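# Swap the empty rack bin for its matching numbered bin

## Task

Find the one empty bin among the three racks on the table. Take it out and set it upright on its base, entirely on the returns board, which is the empty board at the +y end of the table. Then take, from the other board, the waiting bin whose label number matches the number on the strip above the emptied bay. Place it in that bay lying flat on the shelf behind the shelf lip, with its open front facing outward and its parts still inside. Any rack bin that gets pushed must be returned to its own spot in its rack, flat behind its shelf lip, or the task fails.

## Robot and tools

Robot: two arms, left_arm and right_arm. Each sits on its own carriage on one floor track that runs along y at x = 0. left_rail carries left_arm and is always the carriage further toward +y; right_rail carries right_arm. The names do not refer to image sides. Each arm base is at x = 0, y = its carriage position_m, z = 0.03 m, and faces +x. left_arm's fingers can fold: they grip firmly only near the fingertips, and they also fold when pressed tip-first into a surface. right_arm's fingers are rigid.

Scene frame: fixed to the table, with the table top at z = 0, +z up, +x the direction the arms face, and +y to their left. The table starts at x = 0.31 m. Results report end_effector_position in metres, end_effector_quat_wxyz, and velocities in m/s and rad/s, all in this frame. The gripper's fingers point along its own +z and open along its own y. The reported point lies between the closed pads.

execute_actions(actions, cameras): runs a list of actions in order. Each action may contain rows, steps, until, and device commands. An empty list just returns state and images.
- rows: up to 15 rows, one per control step (1/30 s). Each row is a single list of 18 numbers in [-1, 1], ordered: left_arm dx, dy, dz, rx, ry, rz, left_gripper position, force_limit, speed, then the same nine for right_arm and right_gripper.
- dx to rz are an offset, not a pose. They are measured from that arm's Hand target as it stood when the action began, in that Hand target's own axes. Every row counts from that same start. 1.0 = 0.6 m or 180 degrees. rx, ry, rz form one rotation vector.
- Sending six zeros re-asserts the current Hand target.
- To leave a gripper unchanged, resend its last three numbers, because 0 is itself a command.
- Gripper position: +1 is fully open (140 mm), about -0.8 is where the pads touch, and -1 closes until blocked.
- force_limit and speed both run from -1 to +1 and start at +1. A faster close grips harder.
- steps: 1 to 450, default 15. After the last row the arm keeps heading to that row's target, so give far targets more steps. Ramp offsets gradually; about 0.01 per row is gentle.
- Device keys: left_rail or right_rail with position_m, speed_m_s (0.01 to 1) or acceleration_factor (0.1 to 1), or {"stop": true}. Ranges for position_m: left_rail -1.1 to 2 m, right_rail -2 to 1.1 m. Any bad value refuses the whole call.
- until: conditions on rail fields, e.g. {"left_rail": {"position_status": ["!=", "moving"]}} or {"all": {"status": "ended"}}. Numbers need a comparison.

Driving a carriage: send position_m, then an action with enough steps and an until on position_status. Wait for arrival before aiming a gripper at scene points. The carriages are kept roughly 0.9 m or more apart. Rows never drive a carriage, but targets move along with it.

move(target, speed, blend, stop_force, zero, blocking, cameras): drives each gripper on a straight path.
- target: one 18-number row, or up to 15 rows, laid out as in rows. All rows are offsets from the Hand targets at the move's start, not from the previous row.
- speed: 0.002 to 2 m/s, default 0.25. blend: corner rounding in metres.
- stop_force: 10 to 80 N, ends an arm's path when it meets resistance. Use it slowly, only with the carriage standing still, and not while the gripper turns. Leave it out when backing away from a contact.
- blocking=false returns early; call wait or stop before sending more rows or moves.
- The result adds a move: line (done, off_target, held, fault...).
- Until a result shows that a move has ended, the only action allowed is one without rows.

Other tools:
- wait(seconds 0 to 10): lets the scene run on.
- stop: brakes a running move; it does not stop carriages.
- zoom_image(camera, region [x0,y0,x1,y1], at most 504 by 504 px): enlarges part of the latest image.
- finished_scene(scene): ends the scene and cannot be undone.

Cameras: cam_high, cam_low, cam_bench_left, cam_bench_right, cam_left_wrist, cam_right_wrist, all 896x504.

Reading results:
- Hand target is where the next offsets start from.
- Joint positions give rail (m), then waist, shoulder, elbow, forearm roll, wrist pitch, wrist roll (rad).
- object_status: 2 = closed onto something (a grip); 3 = reached its position or the pads met; 1 = blocked while opening; 0 = moving.
- position_measured is in counts: 3 open, 230 pads together.
- Flange force is an estimate along the gripper's axes.
- position_status can read done, moving, contact_stop, time_out, stopped, or stopped_with_arm / stopped_for_other_arm / stopped_for_other_carriage; when it is one of the last three, send position_m again once it is allowed.
- MOTOR HOT warns of an over-temperature stop.

Avoid:
- Letting anything fall off the table, which ends the scene.
- Any contact between the two arms or carriages.
- Pressing past firm contact: the arms are stiff, and 144 N or a joint torque limit causes a 10 s fault stop.
- Dropping parts, slamming bins, or hard pushes.
- Large twisting or off-centre loads on the wrists.
- Passing close by an arm's own base.
- Shoving rack bins out of place.

Each commanded pose is clipped to within 70 mm and 16 degrees of the measured one each step.

Each tool is called after "Emit:" by a JSON object that holds its "fn" and its "kwargs", one argument or row to a line.

## Session

Emit:
{"fn": "execute_actions", "kwargs": {
  "actions": []
}}

Scene clock: 0.00 s.
left_arm: end_effector_position=(+0.6500, +0.6619, +0.3520) position_measured=3 object_status=3 end_effector_quat_wxyz=(+0.000, +1.000, +0.000, +0.000) | right_arm: end_effector_position=(+0.6500, -0.9598, +0.3520) position_measured=3 object_status=3 end_effector_quat_wxyz=(+0.000, +1.000, +0.000, +0.000)
Joint positions: left_arm=[0.662 -0.053 0.164 1.605 0 1.373 1.518] | right_arm=[-0.96 -0.053 0.164 1.605 0 1.373 1.518]
Joint velocities: within noise
Joint torques (N m): no reading
Flange force (N): no reading
Hand target: left_arm +0.6500, +0.6619, +0.3520; +0.000, +1.000, +0.000, +0.000 | right_arm +0.6500, -0.9598, +0.3520; +0.000, +1.000, +0.000, +0.000
Tool commands: left_gripper/position=+1.0 left_gripper/force_limit=+1.0 left_gripper/speed=+1.0 right_gripper/position=+1.0 right_gripper/force_limit=+1.0 right_gripper/speed=+1.0
left_rail: position_m=0.662 position_status=done
right_rail: position_m=-0.960 position_status=done

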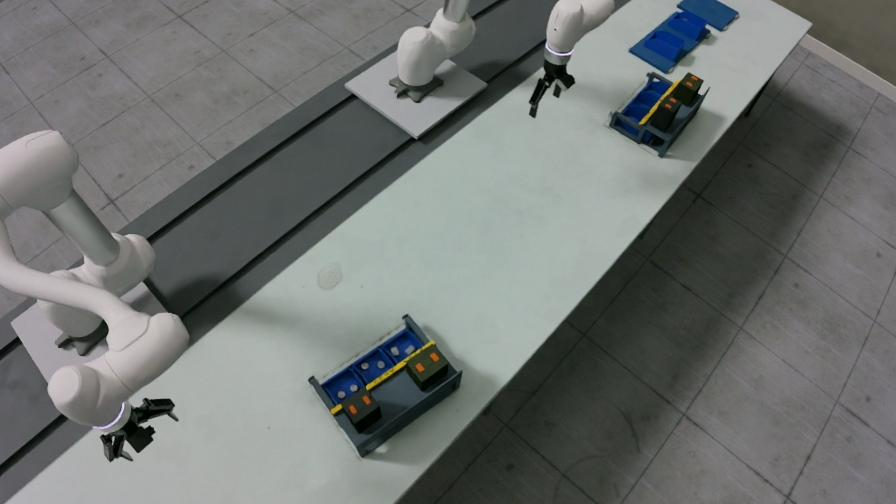

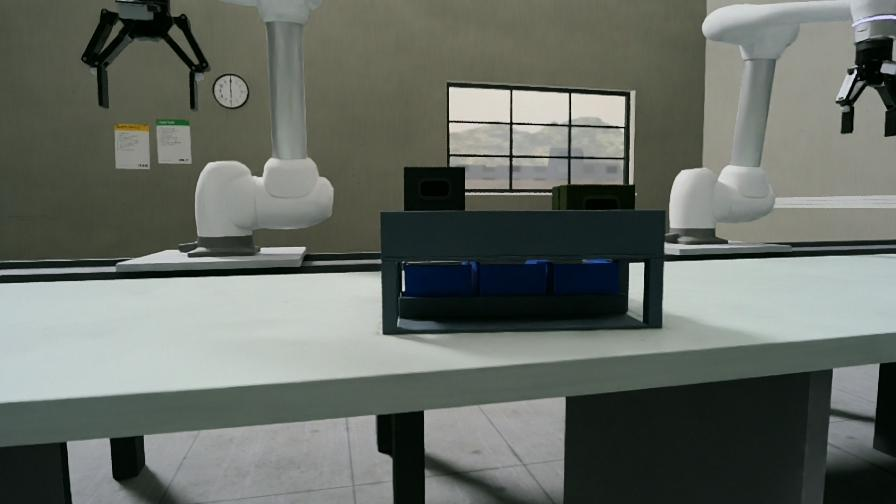

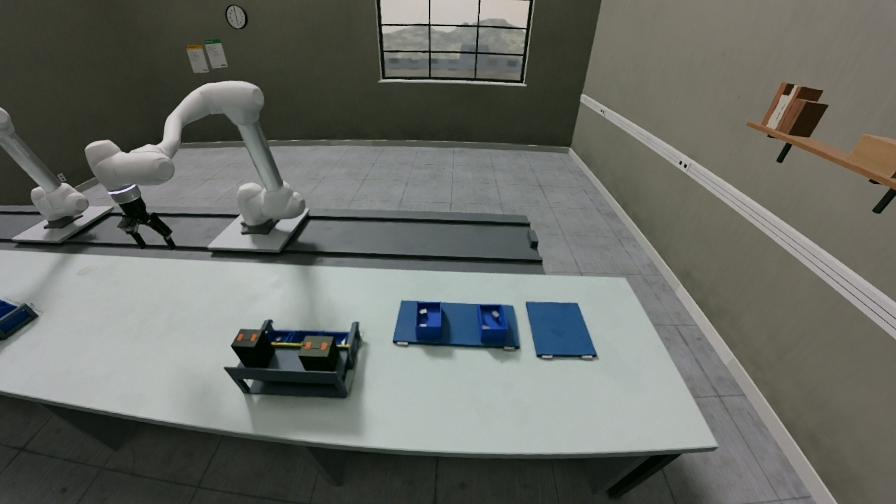

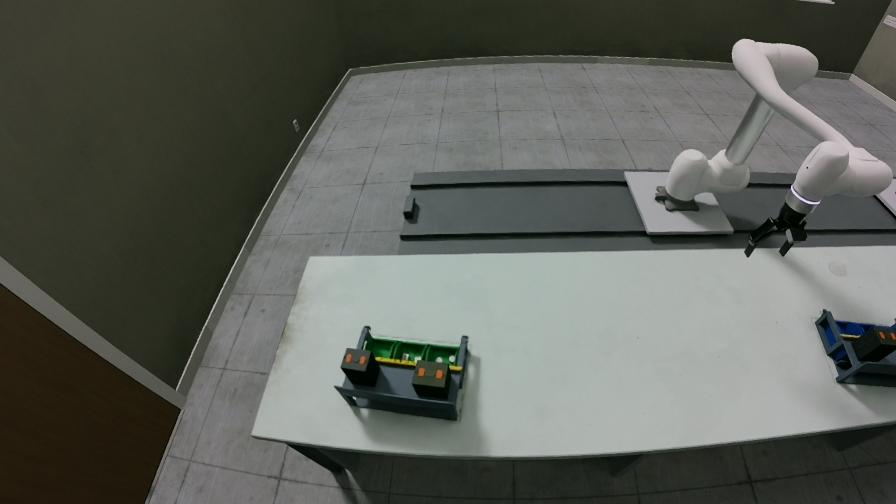

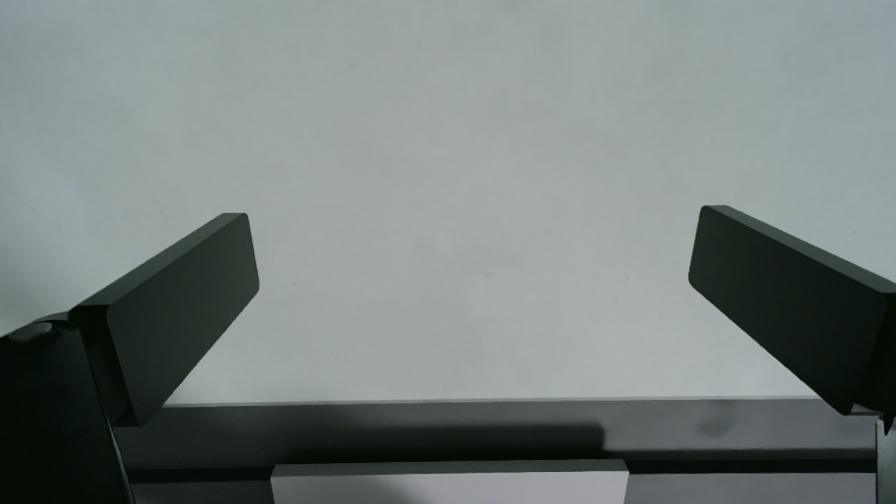

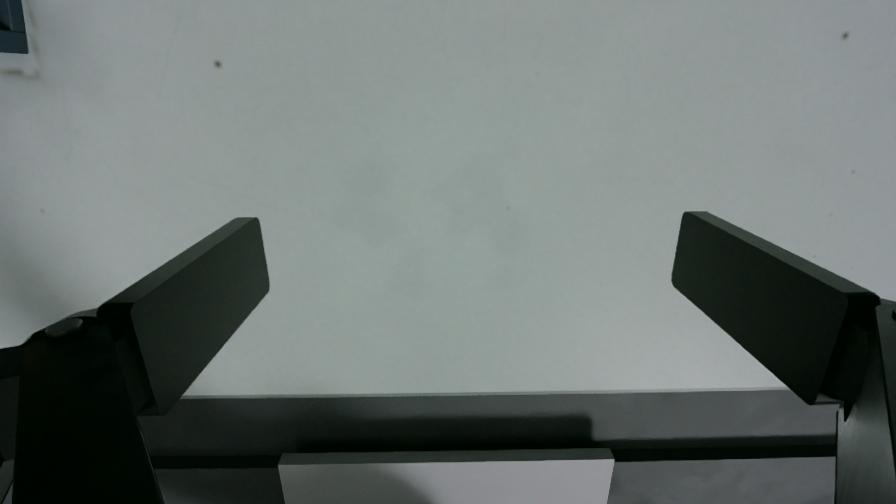

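Emit:
{"fn": "zoom_image", "kwargs": {
  "camera": "cam_high",
  "region": [290, 300, 480, 460]
}}

Emit:
{"fn": "zoom_image", "kwargs": {
  "camera": "cam_bench_left",
  "region": [220, 280, 400, 410]
}}

Emit:
{"fn": "zoom_image", "kwargs": {
  "camera": "cam_bench_left",
  "region": [380, 280, 620, 380]
}}

Emit:
{"fn": "zoom_image", "kwargs": {
  "camera": "cam_bench_right",
  "region": [320, 310, 500, 430]
}}

Emit:
{"fn": "zoom_image", "kwargs": {
  "camera": "cam_high",
  "region": [590, 0, 760, 170]
}}

Scaled by 2.653.

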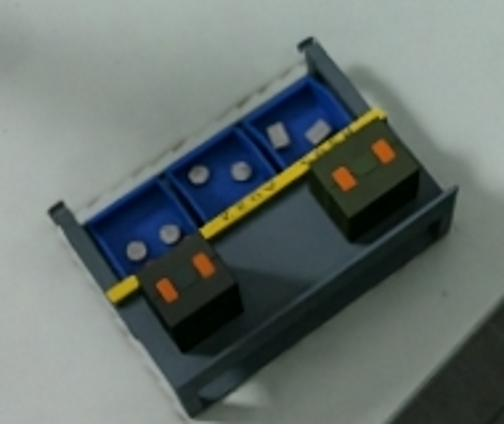

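Scaled by 2.800.

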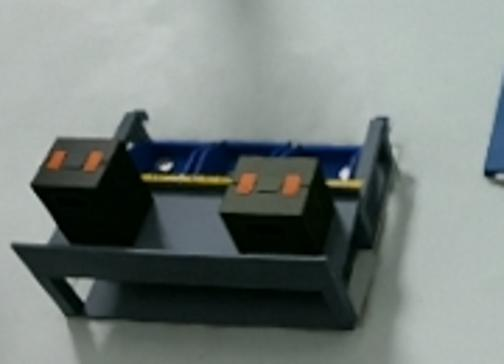

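Scaled by 2.100.

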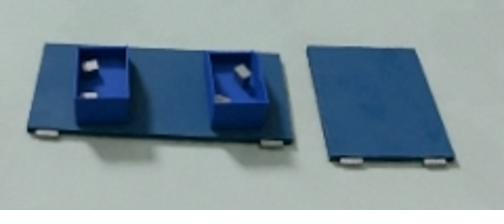

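Scaled by 2.800.

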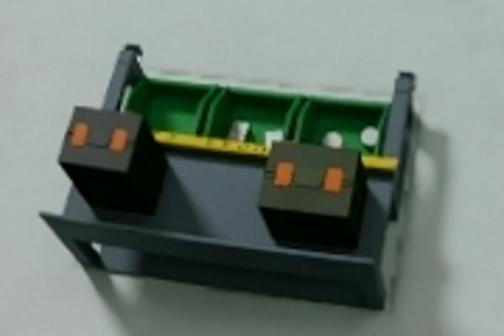

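Scaled by 2.965.

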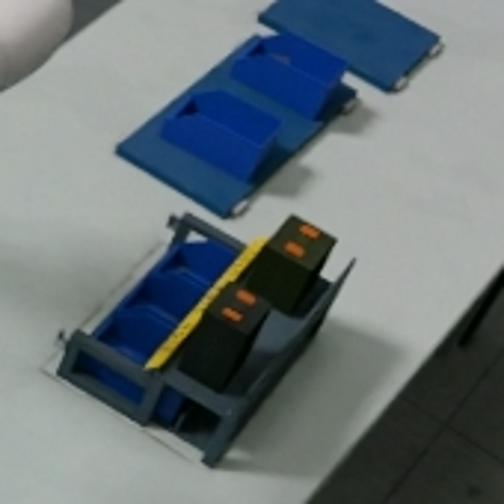

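Emit:
{"fn": "move", "kwargs": {
  "target": [-0.35,0,0,0,0.389,0,1,1,1,-0.35,0,0,0,0.389,0,1,1,1],
  "cameras": []
}}

Emit:
{"fn": "execute_actions", "kwargs": {
  "actions": [
    {"left_rail":{"position_m":1.25},"right_rail":{"position_m":-2.0},"steps":300,"until":{"all":{"status":"ended"}}}
  ],
  "cameras": ["cam_left_wrist","cam_right_wrist","cam_low"]
}}

Scene clock: 10.83 s.
left_arm: end_effector_position=(+0.4399, +0.6631, +0.3523) position_measured=3 object_status=3 end_effector_quat_wxyz=(+0.026, +0.825, -0.019, +0.565) | right_arm: end_effector_position=(+0.4399, -0.9586, +0.3523) position_measured=3 object_status=3 end_effector_quat_wxyz=(+0.026, +0.825, -0.019, +0.565)
Joint positions: left_arm=[0.662 -0.092 -0.701 2.607 0.575 0.04 0.963] | right_arm=[-0.96 -0.092 -0.701 2.607 0.576 0.04 0.963]
Joint torques (N m): left_arm=[-1.56 27.32 -43.96 3.55 -1.97 -0.16] | right_arm=[-1.36 20.38 -43.36 3.68 -2.01 -0.02]
Flange force (N): left_arm=[0.0 0.0 0.0] | right_arm=[0.0 0.0 0.0]
Hand target: left_arm +0.4400, +0.6619, +0.3520; +0.000, +0.819, +0.000, +0.574 | right_arm +0.4400, -0.9598, +0.3520; +0.000, +0.819, +0.000, +0.574
Off the commanded pose: left_arm 0.001 m, 4 deg | right_arm 0.001 m, 4 deg.
left_rail: position_m=0.662 position_status=done
right_rail: position_m=-0.960 position_status=done
move: off_target (left_arm, right_arm)
No camera images: "cameras" was empty.

Scene clock: 13.90 s.
left_arm: end_effector_position=(+0.4399, +1.2502, +0.3531) position_measured=3 object_status=3 end_effector_quat_wxyz=(+0.003, +0.822, -0.002, +0.569) | right_arm: end_effector_position=(+0.4399, -1.9998, +0.3531) position_measured=3 object_status=3 end_effector_quat_wxyz=(+0.003, +0.822, -0.002, +0.569)
Joint positions: left_arm=[1.25 -0.25 -0.711 2.613 1.406 0.23 0.08] | right_arm=[-2 -0.25 -0.711 2.613 1.406 0.23 0.081]
Joint torques (N m): left_arm=[-1.75 27.69 -44.67 1.36 -0.09 -0.15] | right_arm=[-1.81 20.42 -43.92 1.19 -0.18 0.19]
Flange force (N): left_arm=[0.0 0.0 0.0] | right_arm=[0.0 0.0 0.0]
Hand target: left_arm +0.4400, +1.2500, +0.3520; +0.000, +0.819, +0.000, +0.574 | right_arm +0.4400, -2.0000, +0.3520; +0.000, +0.819, +0.000, +0.574
Tool commands: left_gripper/position=+1.0 left_gripper/force_limit=+1.0 left_gripper/speed=+1.0 right_gripper/position=+1.0 right_gripper/force_limit=+1.0 right_gripper/speed=+1.0
Off the commanded pose: left_arm 0.001 m, 1 deg | right_arm 0.001 m, 1 deg.
left_rail: position_m=1.250 position_status=done
right_rail: position_m=-2.000 position_status=done
camera_calibration:
cam_left_wrist: T_world_to_cam=[[-0.024787, -0.999647, -0.00956477, 1.27168], [-0.65916, 0.0235361, -0.751634, 0.529917], [0.751594, -0.012326, -0.659511, 0.0594267], [0, 0, 0, 1]] pos_world=[0.336156, 1.25949, 0.449659]
cam_right_wrist: T_world_to_cam=[[-0.0229968, -0.99973, 0.0032489, -1.98428], [-0.65285, 0.0125562, -0.757383, 0.581525], [0.757138, -0.0195384, -0.652962, 0.00501878], [0, 0, 0, 1]] pos_world=[0.330216, -1.99095, 0.450161]
Images, in order (width x height): cam_low 896x504, cam_left_wrist 896x504, cam_right_wrist 896x504.

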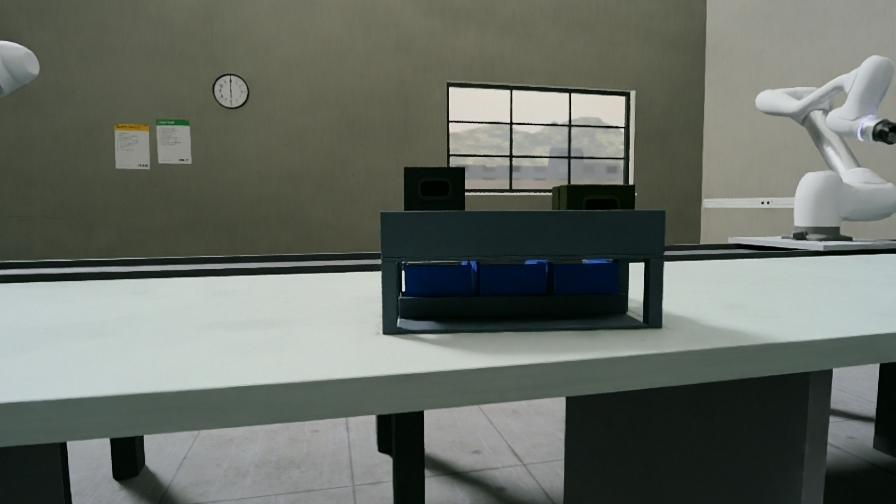

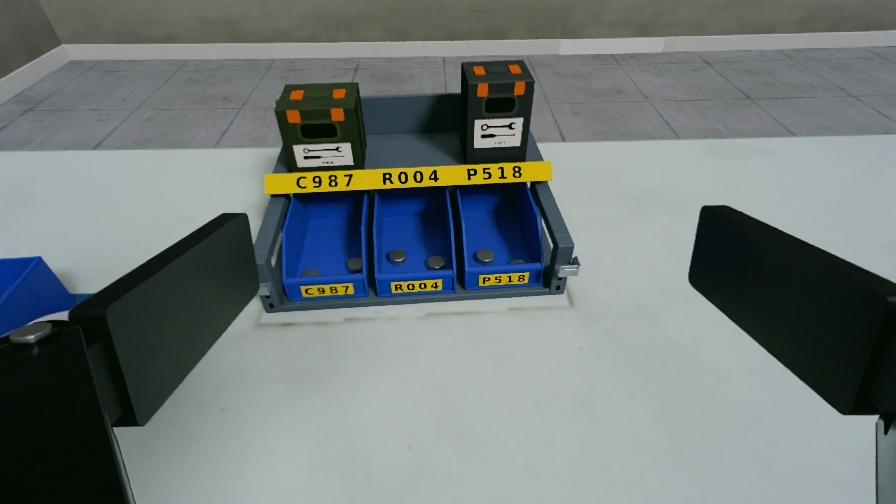

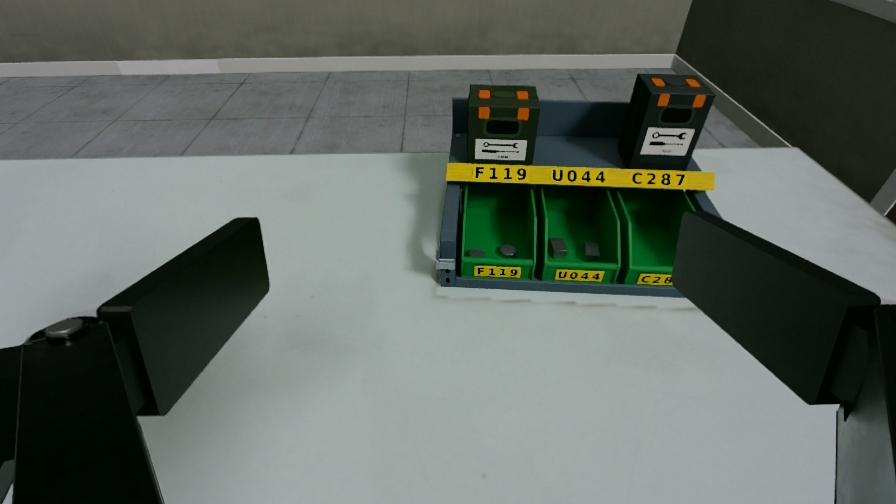

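Emit:
{"fn": "zoom_image", "kwargs": {
  "camera": "cam_right_wrist",
  "region": [420, 60, 760, 320]
}}

Emit:
{"fn": "execute_actions", "kwargs": {
  "actions": [
    {"left_rail":{"position_m":1.9},"steps":300,"until":{"all":{"status":"ended"}}}
  ],
  "cameras": ["cam_left_wrist"]
}}

Emit:
{"fn": "execute_actions", "kwargs": {
  "actions": [
    {"right_rail":{"position_m":-0.4},"steps":300,"until":{"all":{"status":"ended"}}}
  ],
  "cameras": ["cam_right_wrist"]
}}

Scaled by 1.482.

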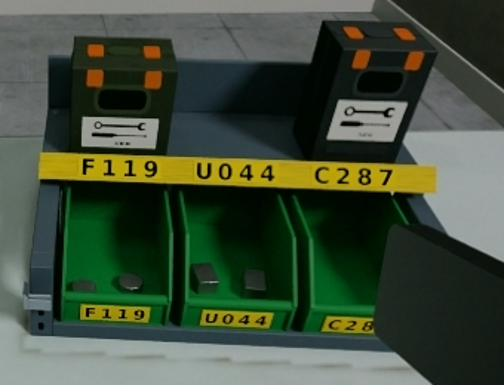

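Scene clock: 17.37 s.
left_arm: end_effector_position=(+0.4400, +1.9000, +0.3520) position_measured=3 object_status=3 end_effector_quat_wxyz=(+0.000, +0.819, +0.000, +0.574) | right_arm: end_effector_position=(+0.4400, -2.0000, +0.3520) position_measured=3 object_status=3 end_effector_quat_wxyz=(+0.000, +0.819, +0.000, +0.574)
Joint positions: left_arm=[1.9 -0.274 -0.71 2.622 1.496 0.258 -0.019] | right_arm=[-2 -0.274 -0.71 2.622 1.496 0.258 -0.019]
Joint torques (N m): left_arm=[-0.96 27.56 -44.89 1.2 0.13 -0.13] | right_arm=[-2.06 20.31 -44.01 0.81 0.12 0.07]
Flange force (N): left_arm=[0.0 0.0 0.0] | right_arm=[0.0 0.0 0.0]
Hand target: left_arm +0.4400, +1.9000, +0.3520; +0.000, +0.819, +0.000, +0.574 | right_arm +0.4400, -2.0000, +0.3520; +0.000, +0.819, +0.000, +0.574
Tool commands: left_gripper/position=+1.0 left_gripper/force_limit=+1.0 left_gripper/speed=+1.0 right_gripper/position=+1.0 right_gripper/force_limit=+1.0 right_gripper/speed=+1.0
Off the commanded pose: left_arm 0.000 m, 0 deg | right_arm 0.000 m, 0 deg.
left_rail: position_m=1.900 position_status=done
right_rail: position_m=-2.000 position_status=done
camera_calibration:
cam_left_wrist: T_world_to_cam=[[-0.0174478, -0.999779, -0.0117339, 1.91898], [-0.650558, 0.0202634, -0.759186, 0.518943], [0.759256, -0.00561253, -0.650768, 0.0474586], [0, 0, 0, 1]] pos_world=[0.335051, 1.9083, 0.447376]
Images, in order (width x height): cam_left_wrist 896x504.

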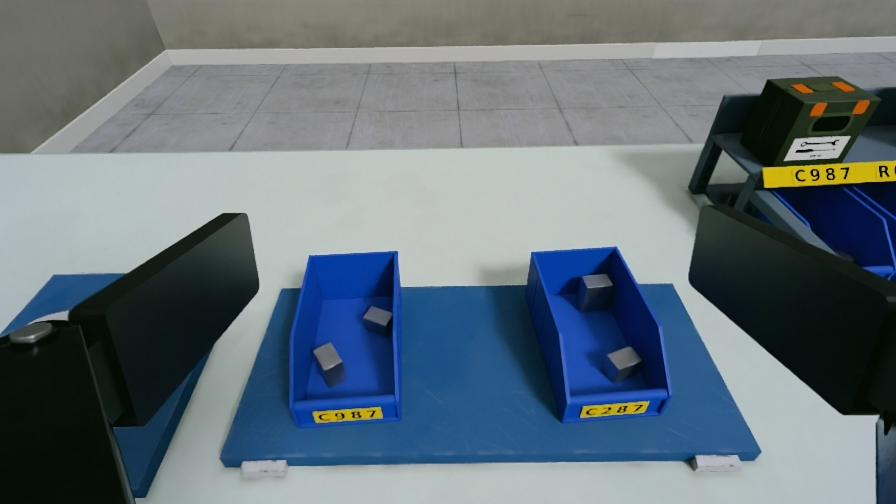

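Scene clock: 20.83 s.
left_arm: end_effector_position=(+0.4400, +1.9000, +0.3520) position_measured=3 object_status=3 end_effector_quat_wxyz=(+0.000, +0.819, +0.000, +0.574) | right_arm: end_effector_position=(+0.4400, -0.4000, +0.3520) position_measured=3 object_status=3 end_effector_quat_wxyz=(+0.000, +0.819, +0.000, +0.574)
Joint positions: left_arm=[1.9 -0.274 -0.71 2.622 1.496 0.258 -0.019] | right_arm=[-0.4 -0.274 -0.71 2.622 1.496 0.258 -0.019]
Joint torques (N m): left_arm=[-1.39 27.57 -44.44 1.19 0.16 -0.15] | right_arm=[-1.63 20.11 -43.61 0.91 0.05 0.02]
Flange force (N): left_arm=[0.0 0.0 0.0] | right_arm=[0.0 0.0 0.0]
Hand target: left_arm +0.4400, +1.9000, +0.3520; +0.000, +0.819, +0.000, +0.574 | right_arm +0.4400, -0.4000, +0.3520; +0.000, +0.819, +0.000, +0.574
Tool commands: left_gripper/position=+1.0 left_gripper/force_limit=+1.0 left_gripper/speed=+1.0 right_gripper/position=+1.0 right_gripper/force_limit=+1.0 right_gripper/speed=+1.0
Off the commanded pose: left_arm 0.000 m, 0 deg | right_arm 0.000 m, 0 deg.
left_rail: position_m=1.900 position_status=done
right_rail: position_m=-0.400 position_status=done
camera_calibration:
cam_right_wrist: T_world_to_cam=[[-0.0157287, -0.999876, 0.00122118, -0.387596], [-0.644111, 0.00919813, -0.764876, 0.558108], [0.76477, -0.0128171, -0.644176, 0.0316055], [0, 0, 0, 1]] pos_world=[0.329216, -0.392276, 0.447716]
Images, in order (width x height): cam_right_wrist 896x504.

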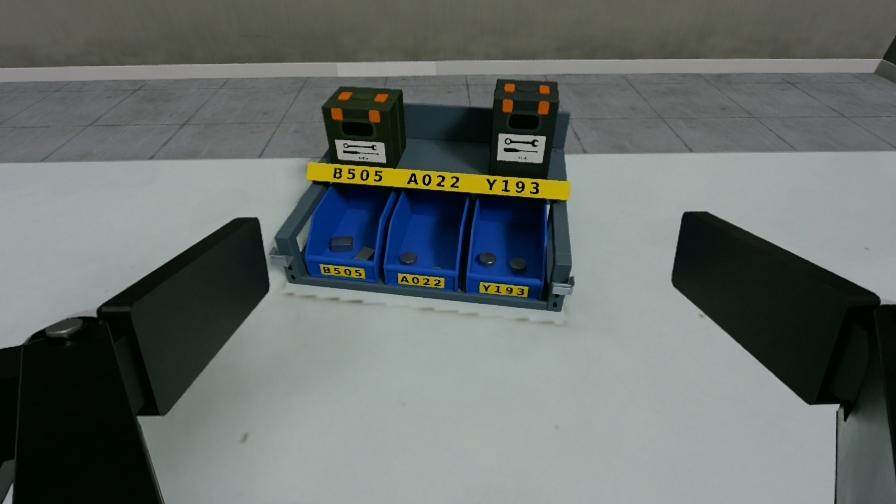

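Emit:
{"fn": "execute_actions", "kwargs": {
  "actions": [
    {"right_rail":{"position_m":-2.0},"steps":300,"until":{"all":{"status":"ended"}}}
  ],
  "cameras": []
}}

Emit:
{"fn": "move", "kwargs": {
  "target": [0,0,0,0,0,0,1,1,1,-0.01,0.417,0.217,0,0,0,1,1,1],
  "cameras": ["cam_right_wrist","cam_bench_right"]
}}

Emit:
{"fn": "zoom_image", "kwargs": {
  "camera": "cam_bench_right",
  "region": [320, 310, 500, 430]
}}

Scene clock: 28.77 s.
left_arm: end_effector_position=(+0.4400, +1.9000, +0.3520) position_measured=3 object_status=3 end_effector_quat_wxyz=(+0.000, +0.819, +0.000, +0.574) | right_arm: end_effector_position=(+0.4400, -2.0000, +0.3520) position_measured=3 object_status=3 end_effector_quat_wxyz=(+0.000, +0.819, +0.000, +0.574)
Joint positions: left_arm=[1.9 -0.274 -0.71 2.622 1.496 0.258 -0.019] | right_arm=[-2 -0.274 -0.71 2.622 1.496 0.258 -0.019]
Joint torques (N m): left_arm=[-1.52 27.48 -44.48 1.16 0.16 -0.18] | right_arm=[-1.4 20.43 -43.85 0.9 0.07 -0.01]
Flange force (N): left_arm=[0.0 0.0 0.0] | right_arm=[0.0 0.0 0.0]
Hand target: left_arm +0.4400, +1.9000, +0.3520; +0.000, +0.819, +0.000, +0.574 | right_arm +0.4400, -2.0000, +0.3520; +0.000, +0.819, +0.000, +0.574
Tool commands: left_gripper/position=+1.0 left_gripper/force_limit=+1.0 left_gripper/speed=+1.0 right_gripper/position=+1.0 right_gripper/force_limit=+1.0 right_gripper/speed=+1.0
Off the commanded pose: left_arm 0.000 m, 0 deg | right_arm 0.000 m, 0 deg.
left_rail: position_m=1.900 position_status=done
right_rail: position_m=-2.000 position_status=done
No camera images: "cameras" was empty.

Scene clock: 30.43 s.
left_arm: end_effector_position=(+0.4400, +1.9000, +0.3520) position_measured=3 object_status=3 end_effector_quat_wxyz=(+0.000, +0.819, +0.000, +0.574) | right_arm: end_effector_position=(+0.5603, -2.2503, +0.3019) position_measured=3 object_status=3 end_effector_quat_wxyz=(+0.000, +0.819, +0.000, +0.574)
Joint positions: left_arm=[1.9 -0.274 -0.71 2.622 1.496 0.258 -0.019] | right_arm=[-2 -0.888 -0.089 2.419 1.786 0.843 -0.716]
Joint torques (N m): left_arm=[-1.18 27.61 -44.42 1.09 0.24 -0.13] | right_arm=[-1.97 -27.57 -35.14 0.65 1.74 -0.04]
Flange force (N): left_arm=[0.0 0.0 0.0] | right_arm=[-0.1 -1.8 7.2]
Hand target: left_arm +0.4400, +1.9000, +0.3520; +0.000, +0.819, +0.000, +0.574 | right_arm +0.5603, -2.2502, +0.3019; +0.000, +0.819, +0.000, +0.574
Off the commanded pose: left_arm 0.000 m, 0 deg | right_arm 0.000 m, 0 deg.
left_rail: position_m=1.900 position_status=done
right_rail: position_m=-2.000 position_status=done
move: done
camera_calibration:
cam_right_wrist: T_world_to_cam=[[-0.0158697, -0.999873, 0.00120999, -2.23554], [-0.64411, 0.00929748, -0.764877, 0.61445], [0.764769, -0.0129177, -0.644176, -0.116532], [0, 0, 0, 1]] pos_world=[0.449416, -2.24248, 0.397616]
Images, in order (width x height): cam_bench_right 896x504, cam_right_wrist 896x504.

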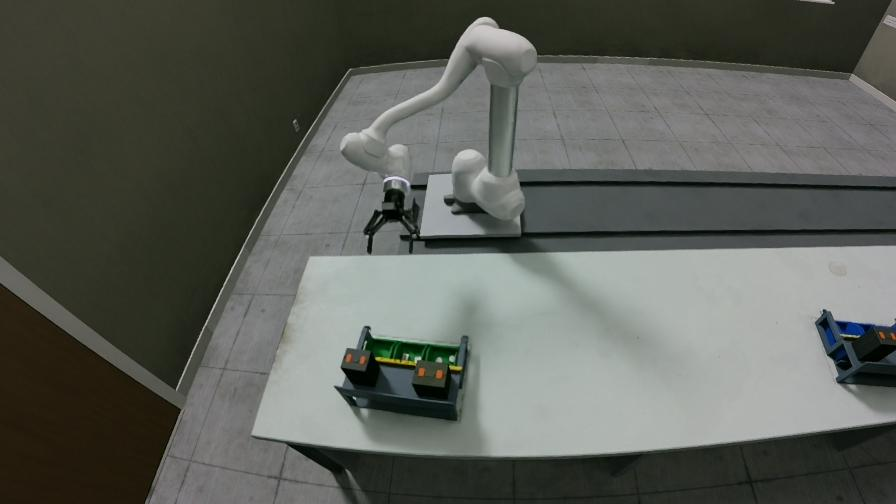

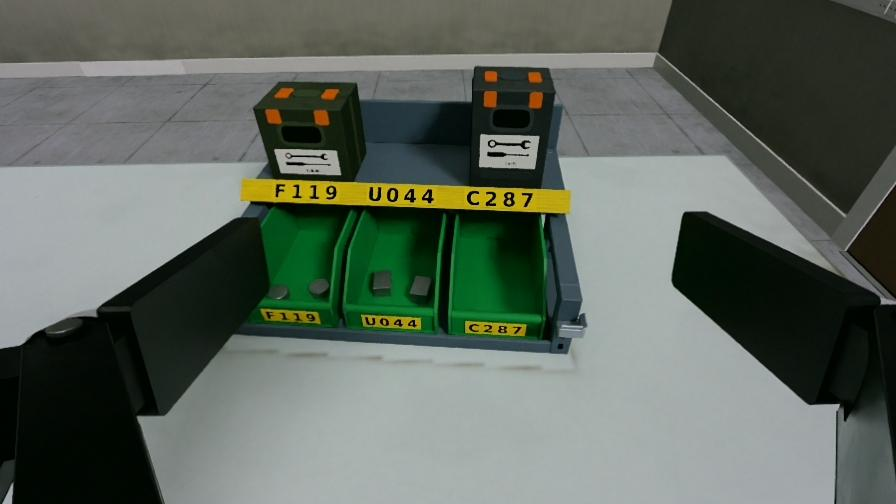

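Scaled by 2.800.

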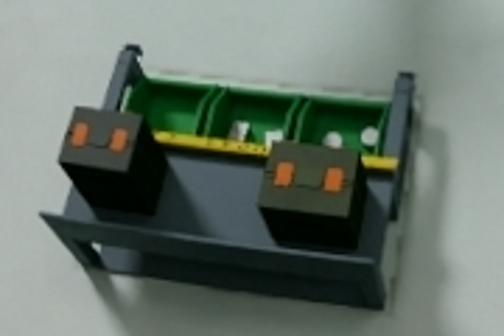

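Emit:
{"fn": "zoom_image", "kwargs": {
  "camera": "cam_right_wrist",
  "region": [400, 180, 620, 370]
}}

Emit:
{"fn": "execute_actions", "kwargs": {
  "actions": [],
  "cameras": ["cam_low","cam_left_wrist"]
}}

Emit:
{"fn": "zoom_image", "kwargs": {
  "camera": "cam_low",
  "region": [360, 150, 690, 350]
}}

Emit:
{"fn": "zoom_image", "kwargs": {
  "camera": "cam_left_wrist",
  "region": [500, 60, 896, 480]
}}

Scaled by 2.291.

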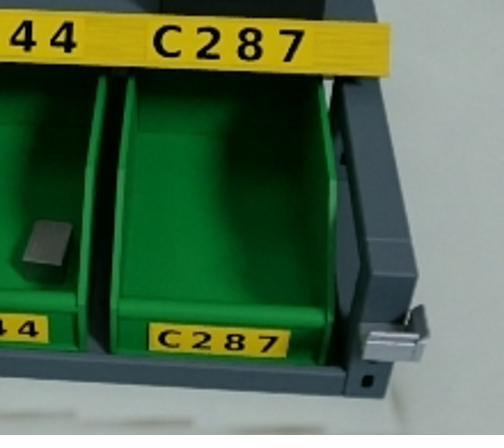

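Scene clock: 31.77 s.
left_arm: end_effector_position=(+0.4400, +1.9000, +0.3520) position_measured=3 object_status=3 end_effector_quat_wxyz=(+0.000, +0.819, +0.000, +0.574) | right_arm: end_effector_position=(+0.5603, -2.2502, +0.3019) position_measured=3 object_status=3 end_effector_quat_wxyz=(+0.000, +0.819, +0.000, +0.574)
Joint positions: left_arm=[1.9 -0.274 -0.71 2.622 1.496 0.258 -0.019] | right_arm=[-2 -0.888 -0.089 2.419 1.786 0.843 -0.716]
Joint velocities: within noise
Joint torques (N m): left_arm=[-1.43 27.6 -44.73 1.11 0.26 -0.13] | right_arm=[-0.98 -29.75 -35.29 0.78 1.74 0.1]
Flange force (N): left_arm=[0.0 0.0 0.0] | right_arm=[-3.8 2.4 8.6]
Hand target: left_arm +0.4400, +1.9000, +0.3520; +0.000, +0.819, +0.000, +0.574 | right_arm +0.5603, -2.2502, +0.3019; +0.000, +0.819, +0.000, +0.574
Tool commands: left_gripper/position=+1.0 left_gripper/force_limit=+1.0 left_gripper/speed=+1.0 right_gripper/position=+1.0 right_gripper/force_limit=+1.0 right_gripper/speed=+1.0
Off the commanded pose: left_arm 0.000 m, 0 deg | right_arm 0.000 m, 0 deg.
left_rail: position_m=1.900 position_status=done
right_rail: position_m=-2.000 position_status=done
camera_calibration:
cam_left_wrist: T_world_to_cam=[[-0.0174486, -0.999779, -0.0117348, 1.91898], [-0.650558, 0.0202647, -0.759186, 0.518941], [0.759256, -0.00561254, -0.650768, 0.0474586], [0, 0, 0, 1]] pos_world=[0.335051, 1.9083, 0.447376]
Images, in order (width x height): cam_low 896x504, cam_left_wrist 896x504.

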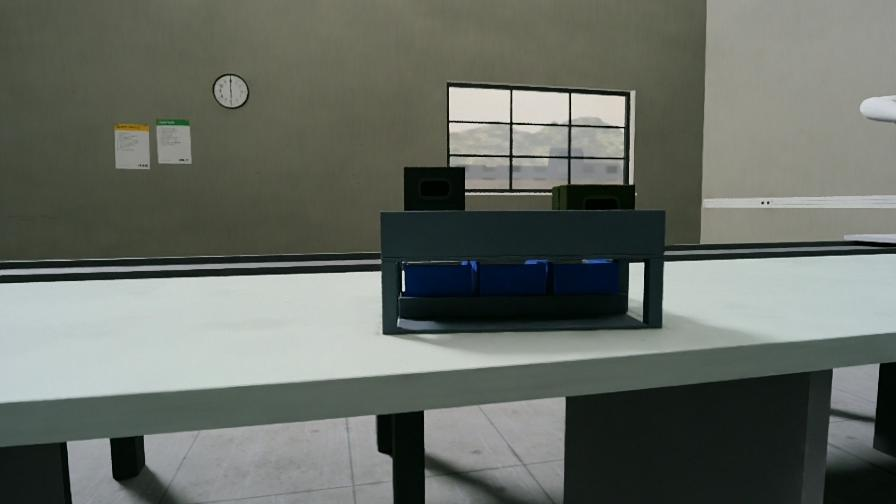

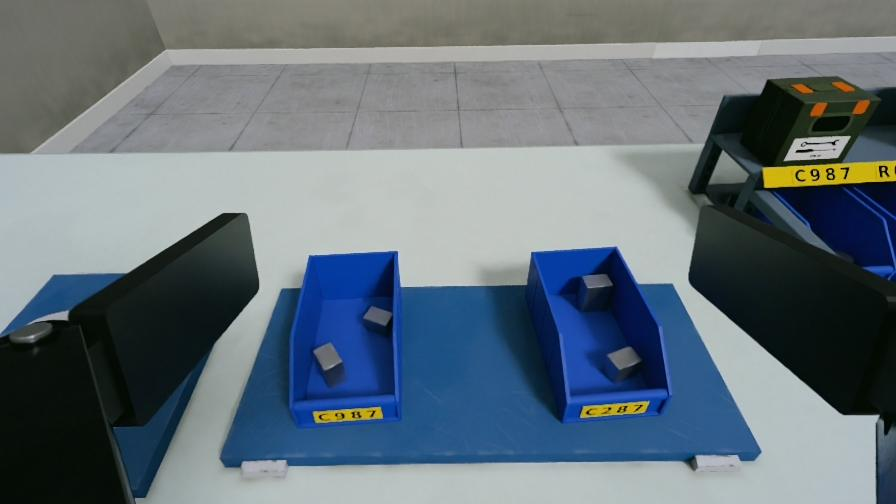

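Scaled by 1.527.

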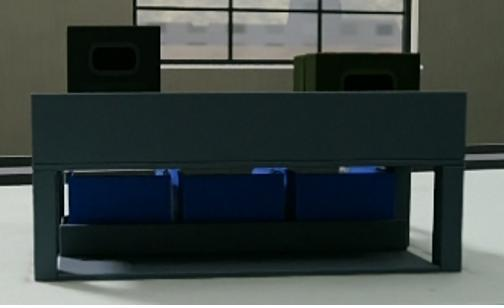

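Scaled by 1.200.

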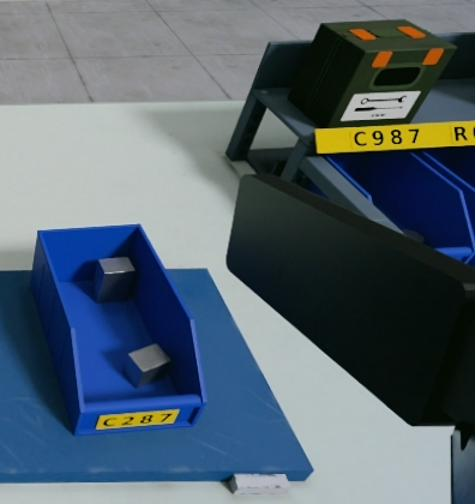

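Emit:
{"fn": "move", "kwargs": {
  "target": [0,0,0,0,0,0,1,1,1,-0.191,0,-0.037,0,0.083,0,1,1,1],
  "cameras": ["cam_right_wrist"]
}}

Emit:
{"fn": "zoom_image", "kwargs": {
  "camera": "cam_right_wrist",
  "region": [200, 60, 700, 400]
}}

Scene clock: 39.90 s.
left_arm: end_effector_position=(+0.4400, +1.9000, +0.3520) position_measured=3 object_status=3 end_effector_quat_wxyz=(+0.000, +0.819, +0.000, +0.574) | right_arm: end_effector_position=(+0.5003, -2.2502, +0.2018) position_measured=3 object_status=3 end_effector_quat_wxyz=(+0.000, +0.738, +0.000, +0.675) end_effector_velocity=(+0.000, +0.001, +0.000) end_effector_angular_velocity=(+0.000, -0.001, +0.001)
Joint positions: left_arm=[1.9 -0.274 -0.71 2.622 1.496 0.258 -0.019] | right_arm=[-2 -1.091 0.291 2.63 2.023 1.383 -1.372]
Joint velocities: left_arm=[within noise] | right_arm=[0.001 0 0.001 0.002 0 0.002 -0.002]
Joint torques (N m): left_arm=[-1.96 27.42 -44.65 1.12 0.21 -0.15] | right_arm=[-1.1 -48.46 -14.32 -0.05 2.82 0.15]
Flange force (N): left_arm=[0.0 0.0 0.0] | right_arm=[-14.3 0.4 6.8]
Hand target: left_arm +0.4400, +1.9000, +0.3520; +0.000, +0.819, +0.000, +0.574 | right_arm +0.5003, -2.2502, +0.2018; +0.000, +0.738, +0.000, +0.675
Off the commanded pose: left_arm 0.000 m, 0 deg | right_arm 0.000 m, 0 deg.
left_rail: position_m=1.900 position_status=done
right_rail: position_m=-2.000 position_status=done
move: done
camera_calibration:
cam_right_wrist: T_world_to_cam=[[-0.0155116, -0.999876, -0.00287491, -2.23562], [-0.425129, 0.00919762, -0.905086, 0.417828], [0.905, -0.0128171, -0.425219, -0.249285], [0, 0, 0, 1]] pos_world=[0.368556, -2.24238, 0.265742]
Images, in order (width x height): cam_right_wrist 896x504.

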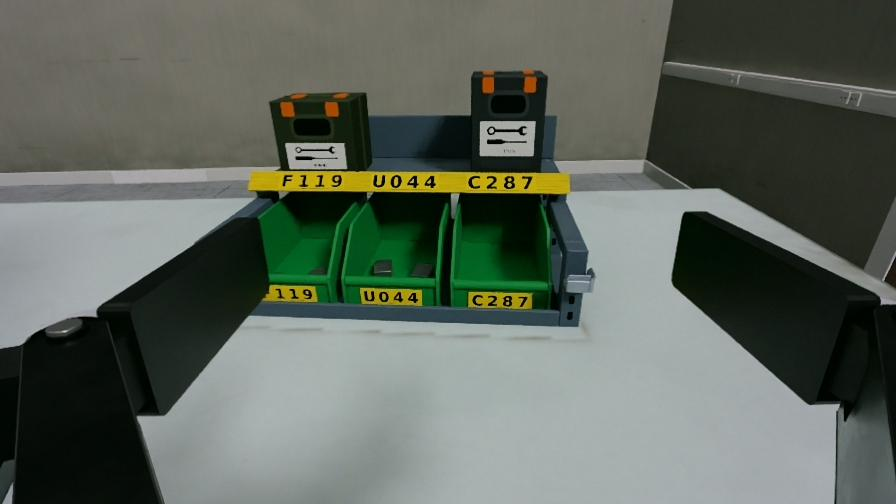

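Scaled by 1.008.

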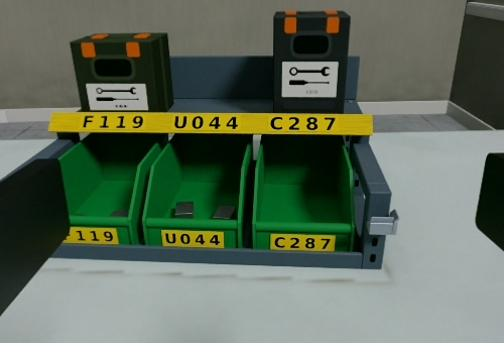

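Emit:
{"fn": "move", "kwargs": {
  "target": [
    [0,0,0,0,0,0,1,1,1,0.173,0.05,0.068,-0.3849,-0.3508,0.42,-0.2,1,1],
    [0,0,0,0,0,0,1,1,1,0.068,0.083,0.396,-0.3849,-0.3508,0.42,-0.2,1,1]
  ],
  "cameras": ["cam_right_wrist","cam_bench_right"]
}}

Scene clock: 61.80 s.
left_arm: end_effector_position=(+0.4400, +1.9000, +0.3520) position_measured=3 object_status=3 end_effector_quat_wxyz=(+0.000, +0.819, +0.000, +0.574) | right_arm: end_effector_position=(+0.7405, -2.3000, +0.2216) position_measured=154 object_status=3 end_effector_quat_wxyz=(+0.000, -0.674, +0.739, +0.000)
Joint positions: left_arm=[1.9 -0.274 -0.71 2.622 1.496 0.258 -0.019] | right_arm=[-2 -0.428 0.453 1.457 3.141 -1.232 -0.335]
Joint torques (N m): left_arm=[-1.21 27.62 -44.63 1.12 0.22 -0.14] | right_arm=[-1.31 -89.93 -40.28 -4.29 0.06 0.09]
Flange force (N): left_arm=[0.0 0.0 0.0] | right_arm=[0.4 -6.9 3.5]
Hand target: left_arm +0.4400, +1.9000, +0.3520; +0.000, +0.819, +0.000, +0.574 | right_arm +0.7406, -2.3000, +0.2215; +0.000, -0.674, +0.739, +0.000
Off the commanded pose: left_arm 0.000 m, 0 deg | right_arm 0.000 m, 0 deg.
left_rail: position_m=1.900 position_status=done
right_rail: position_m=-2.000 position_status=done
move: done
camera_calibration:
cam_right_wrist: T_world_to_cam=[[-0.995208, 0.096506, 0.0157368, 0.961411], [0.0960209, 0.934161, 0.34369, 2.00301], [0.0184674, 0.343554, -0.938951, 1.1311], [0, 0, 0, 1]] pos_world=[0.743585, -2.35251, 0.358507]
Images, in order (width x height): cam_bench_right 896x504, cam_right_wrist 896x504.

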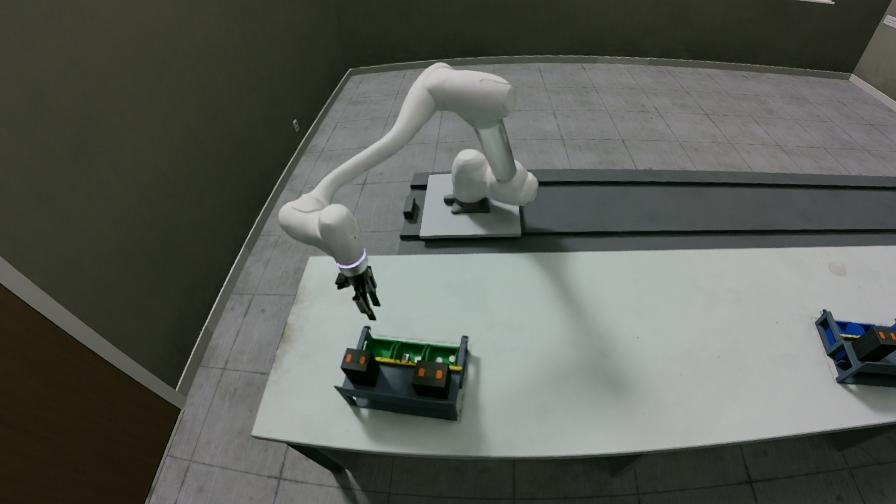

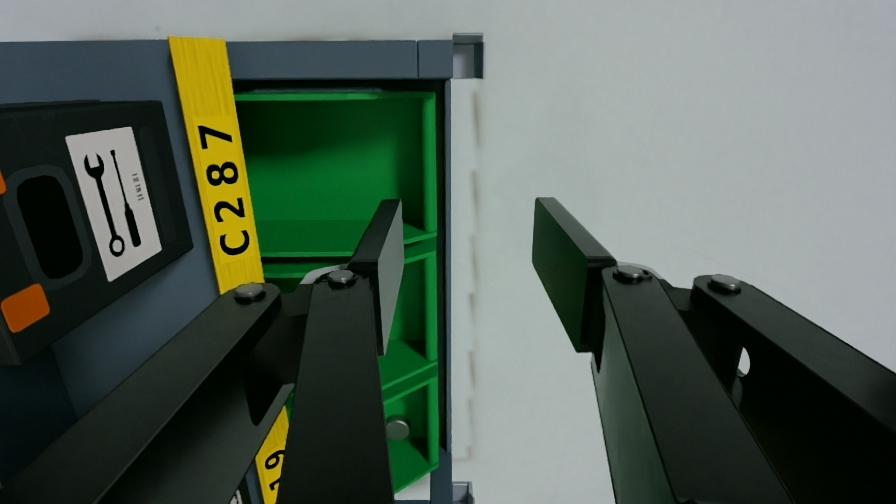

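Emit:
{"fn": "move", "kwargs": {
  "target": [0,0,0,0,0,0,1,1,1,0.001,-0.022,0.14,0.05,0,0,-0.39,1,1],
  "cameras": ["cam_right_wrist","cam_bench_right"]
}}

Emit:
{"fn": "zoom_image", "kwargs": {
  "camera": "cam_bench_right",
  "region": [300, 280, 480, 430]
}}

Scene clock: 67.13 s.
left_arm: end_effector_position=(+0.4400, +1.9000, +0.3520) position_measured=3 object_status=3 end_effector_quat_wxyz=(+0.000, +0.819, +0.000, +0.574) | right_arm: end_effector_position=(+0.7536, -2.3018, +0.1376) position_measured=178 object_status=3 end_effector_quat_wxyz=(+0.053, -0.672, +0.737, -0.058)
Joint positions: left_arm=[1.9 -0.274 -0.71 2.622 1.496 0.258 -0.019] | right_arm=[-2 -0.445 0.457 1.624 3.209 -0.915 -0.39]
Joint torques (N m): left_arm=[-1.79 27.35 -44.55 1.1 0.21 -0.17] | right_arm=[-1.07 -86.8 -37.09 -3.81 0.32 -0.01]
Flange force (N): left_arm=[0.0 0.0 0.0] | right_arm=[0.4 -5.4 4.7]
Hand target: left_arm +0.4400, +1.9000, +0.3520; +0.000, +0.819, +0.000, +0.574 | right_arm +0.7536, -2.3018, +0.1375; +0.053, -0.672, +0.737, -0.058
Off the commanded pose: left_arm 0.000 m, 0 deg | right_arm 0.000 m, 0 deg.
left_rail: position_m=1.900 position_status=done
right_rail: position_m=-2.000 position_status=done
move: done
camera_calibration:
cam_right_wrist: T_world_to_cam=[[-0.985421, 0.0955683, -0.140759, 0.987888], [0.042379, 0.93913, 0.340937, 2.08469], [0.164774, 0.330001, -0.929488, 0.909827], [0, 0, 0, 1]] pos_world=[0.735222, -2.35246, 0.273978]
Images, in order (width x height): cam_bench_right 896x504, cam_right_wrist 896x504.

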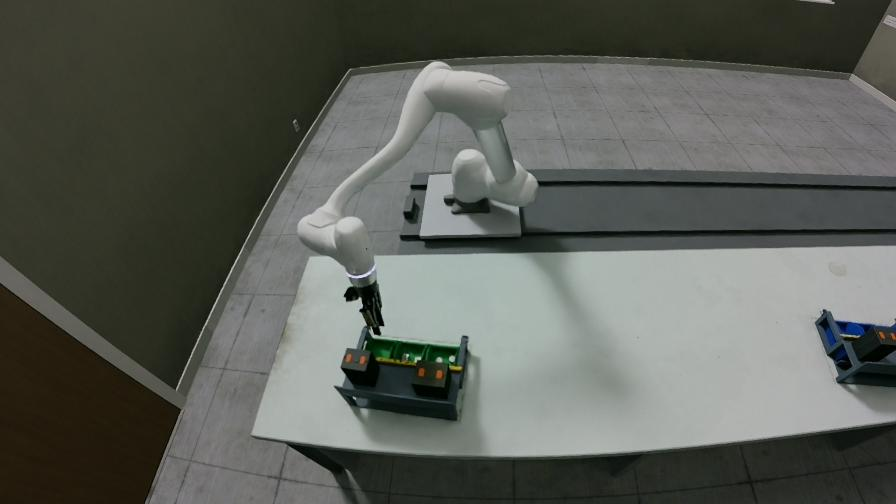

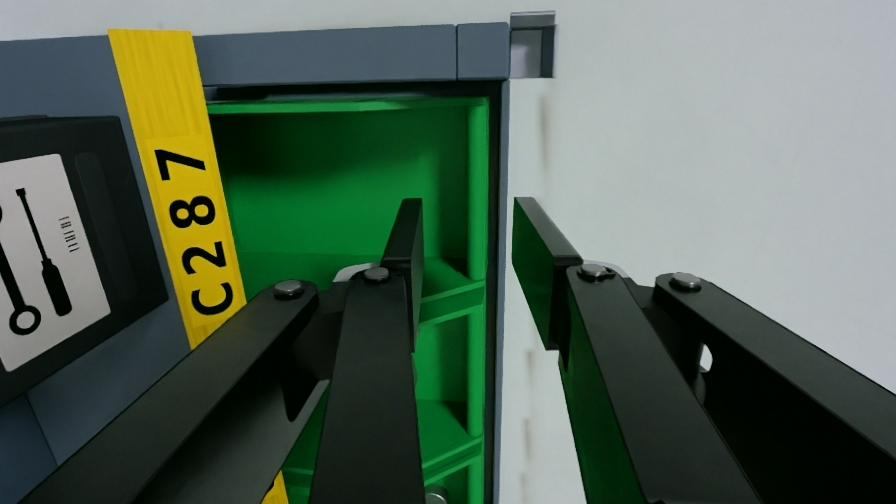

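Scaled by 2.800.

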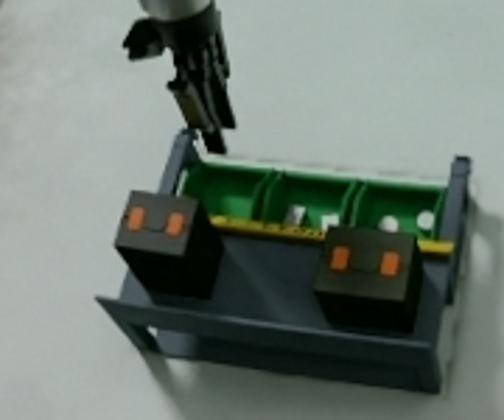

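Emit:
{"fn": "move", "kwargs": {
  "target": [
    [0,0,0,0,0,0,1,1,1,0.002,0.0193,0.03,0,0,0,-0.39,1,1],
    [0,0,0,0,0,0,1,1,1,0.002,0.0193,0.1361,0,0,0,-0.39,1,1]
  ],
  "speed": 0.08,
  "stop_force": 20,
  "cameras": ["cam_right_wrist"]
}}

Scene clock: 72.43 s.
left_arm: end_effector_position=(+0.4400, +1.9000, +0.3520) position_measured=3 object_status=3 end_effector_quat_wxyz=(+0.000, +0.819, +0.000, +0.574) | right_arm: end_effector_position=(+0.7548, -2.3032, +0.0551) position_measured=178 object_status=3 end_effector_quat_wxyz=(+0.053, -0.672, +0.737, -0.058)
Joint positions: left_arm=[1.9 -0.274 -0.71 2.622 1.496 0.258 -0.019] | right_arm=[-2 -0.446 0.532 1.678 3.218 -0.786 -0.404]
Joint torques (N m): left_arm=[-1.64 27.65 -44.5 1.09 0.18 -0.18] | right_arm=[-1.87 -90.78 -34.23 -3.45 0.45 0.01]
Flange force (N): left_arm=[0.0 0.0 0.0] | right_arm=[-0.8 -5.1 4.9]
Hand target: left_arm +0.4400, +1.9000, +0.3520; +0.000, +0.819, +0.000, +0.574 | right_arm +0.7548, -2.3032, +0.0551; +0.053, -0.672, +0.737, -0.058
Off the commanded pose: left_arm 0.000 m, 0 deg | right_arm 0.000 m, 0 deg.
left_rail: position_m=1.900 position_status=done
right_rail: position_m=-2.000 position_status=done
move: done
camera_calibration:
cam_right_wrist: T_world_to_cam=[[-0.98542, 0.0955819, -0.140754, 0.977613], [0.0423933, 0.939129, 0.340939, 2.11398], [0.164774, 0.330001, -0.929488, 0.833376], [0, 0, 0, 1]] pos_world=[0.736422, -2.35376, 0.191478]
Images, in order (width x height): cam_right_wrist 896x504.

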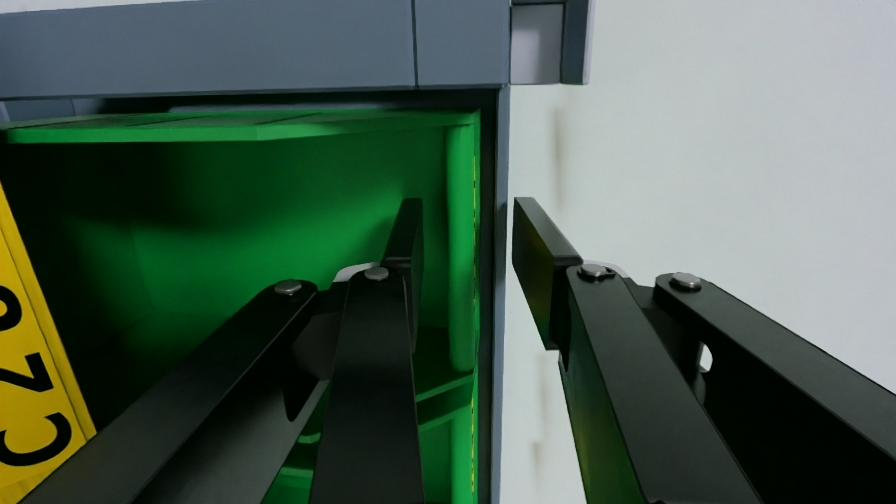

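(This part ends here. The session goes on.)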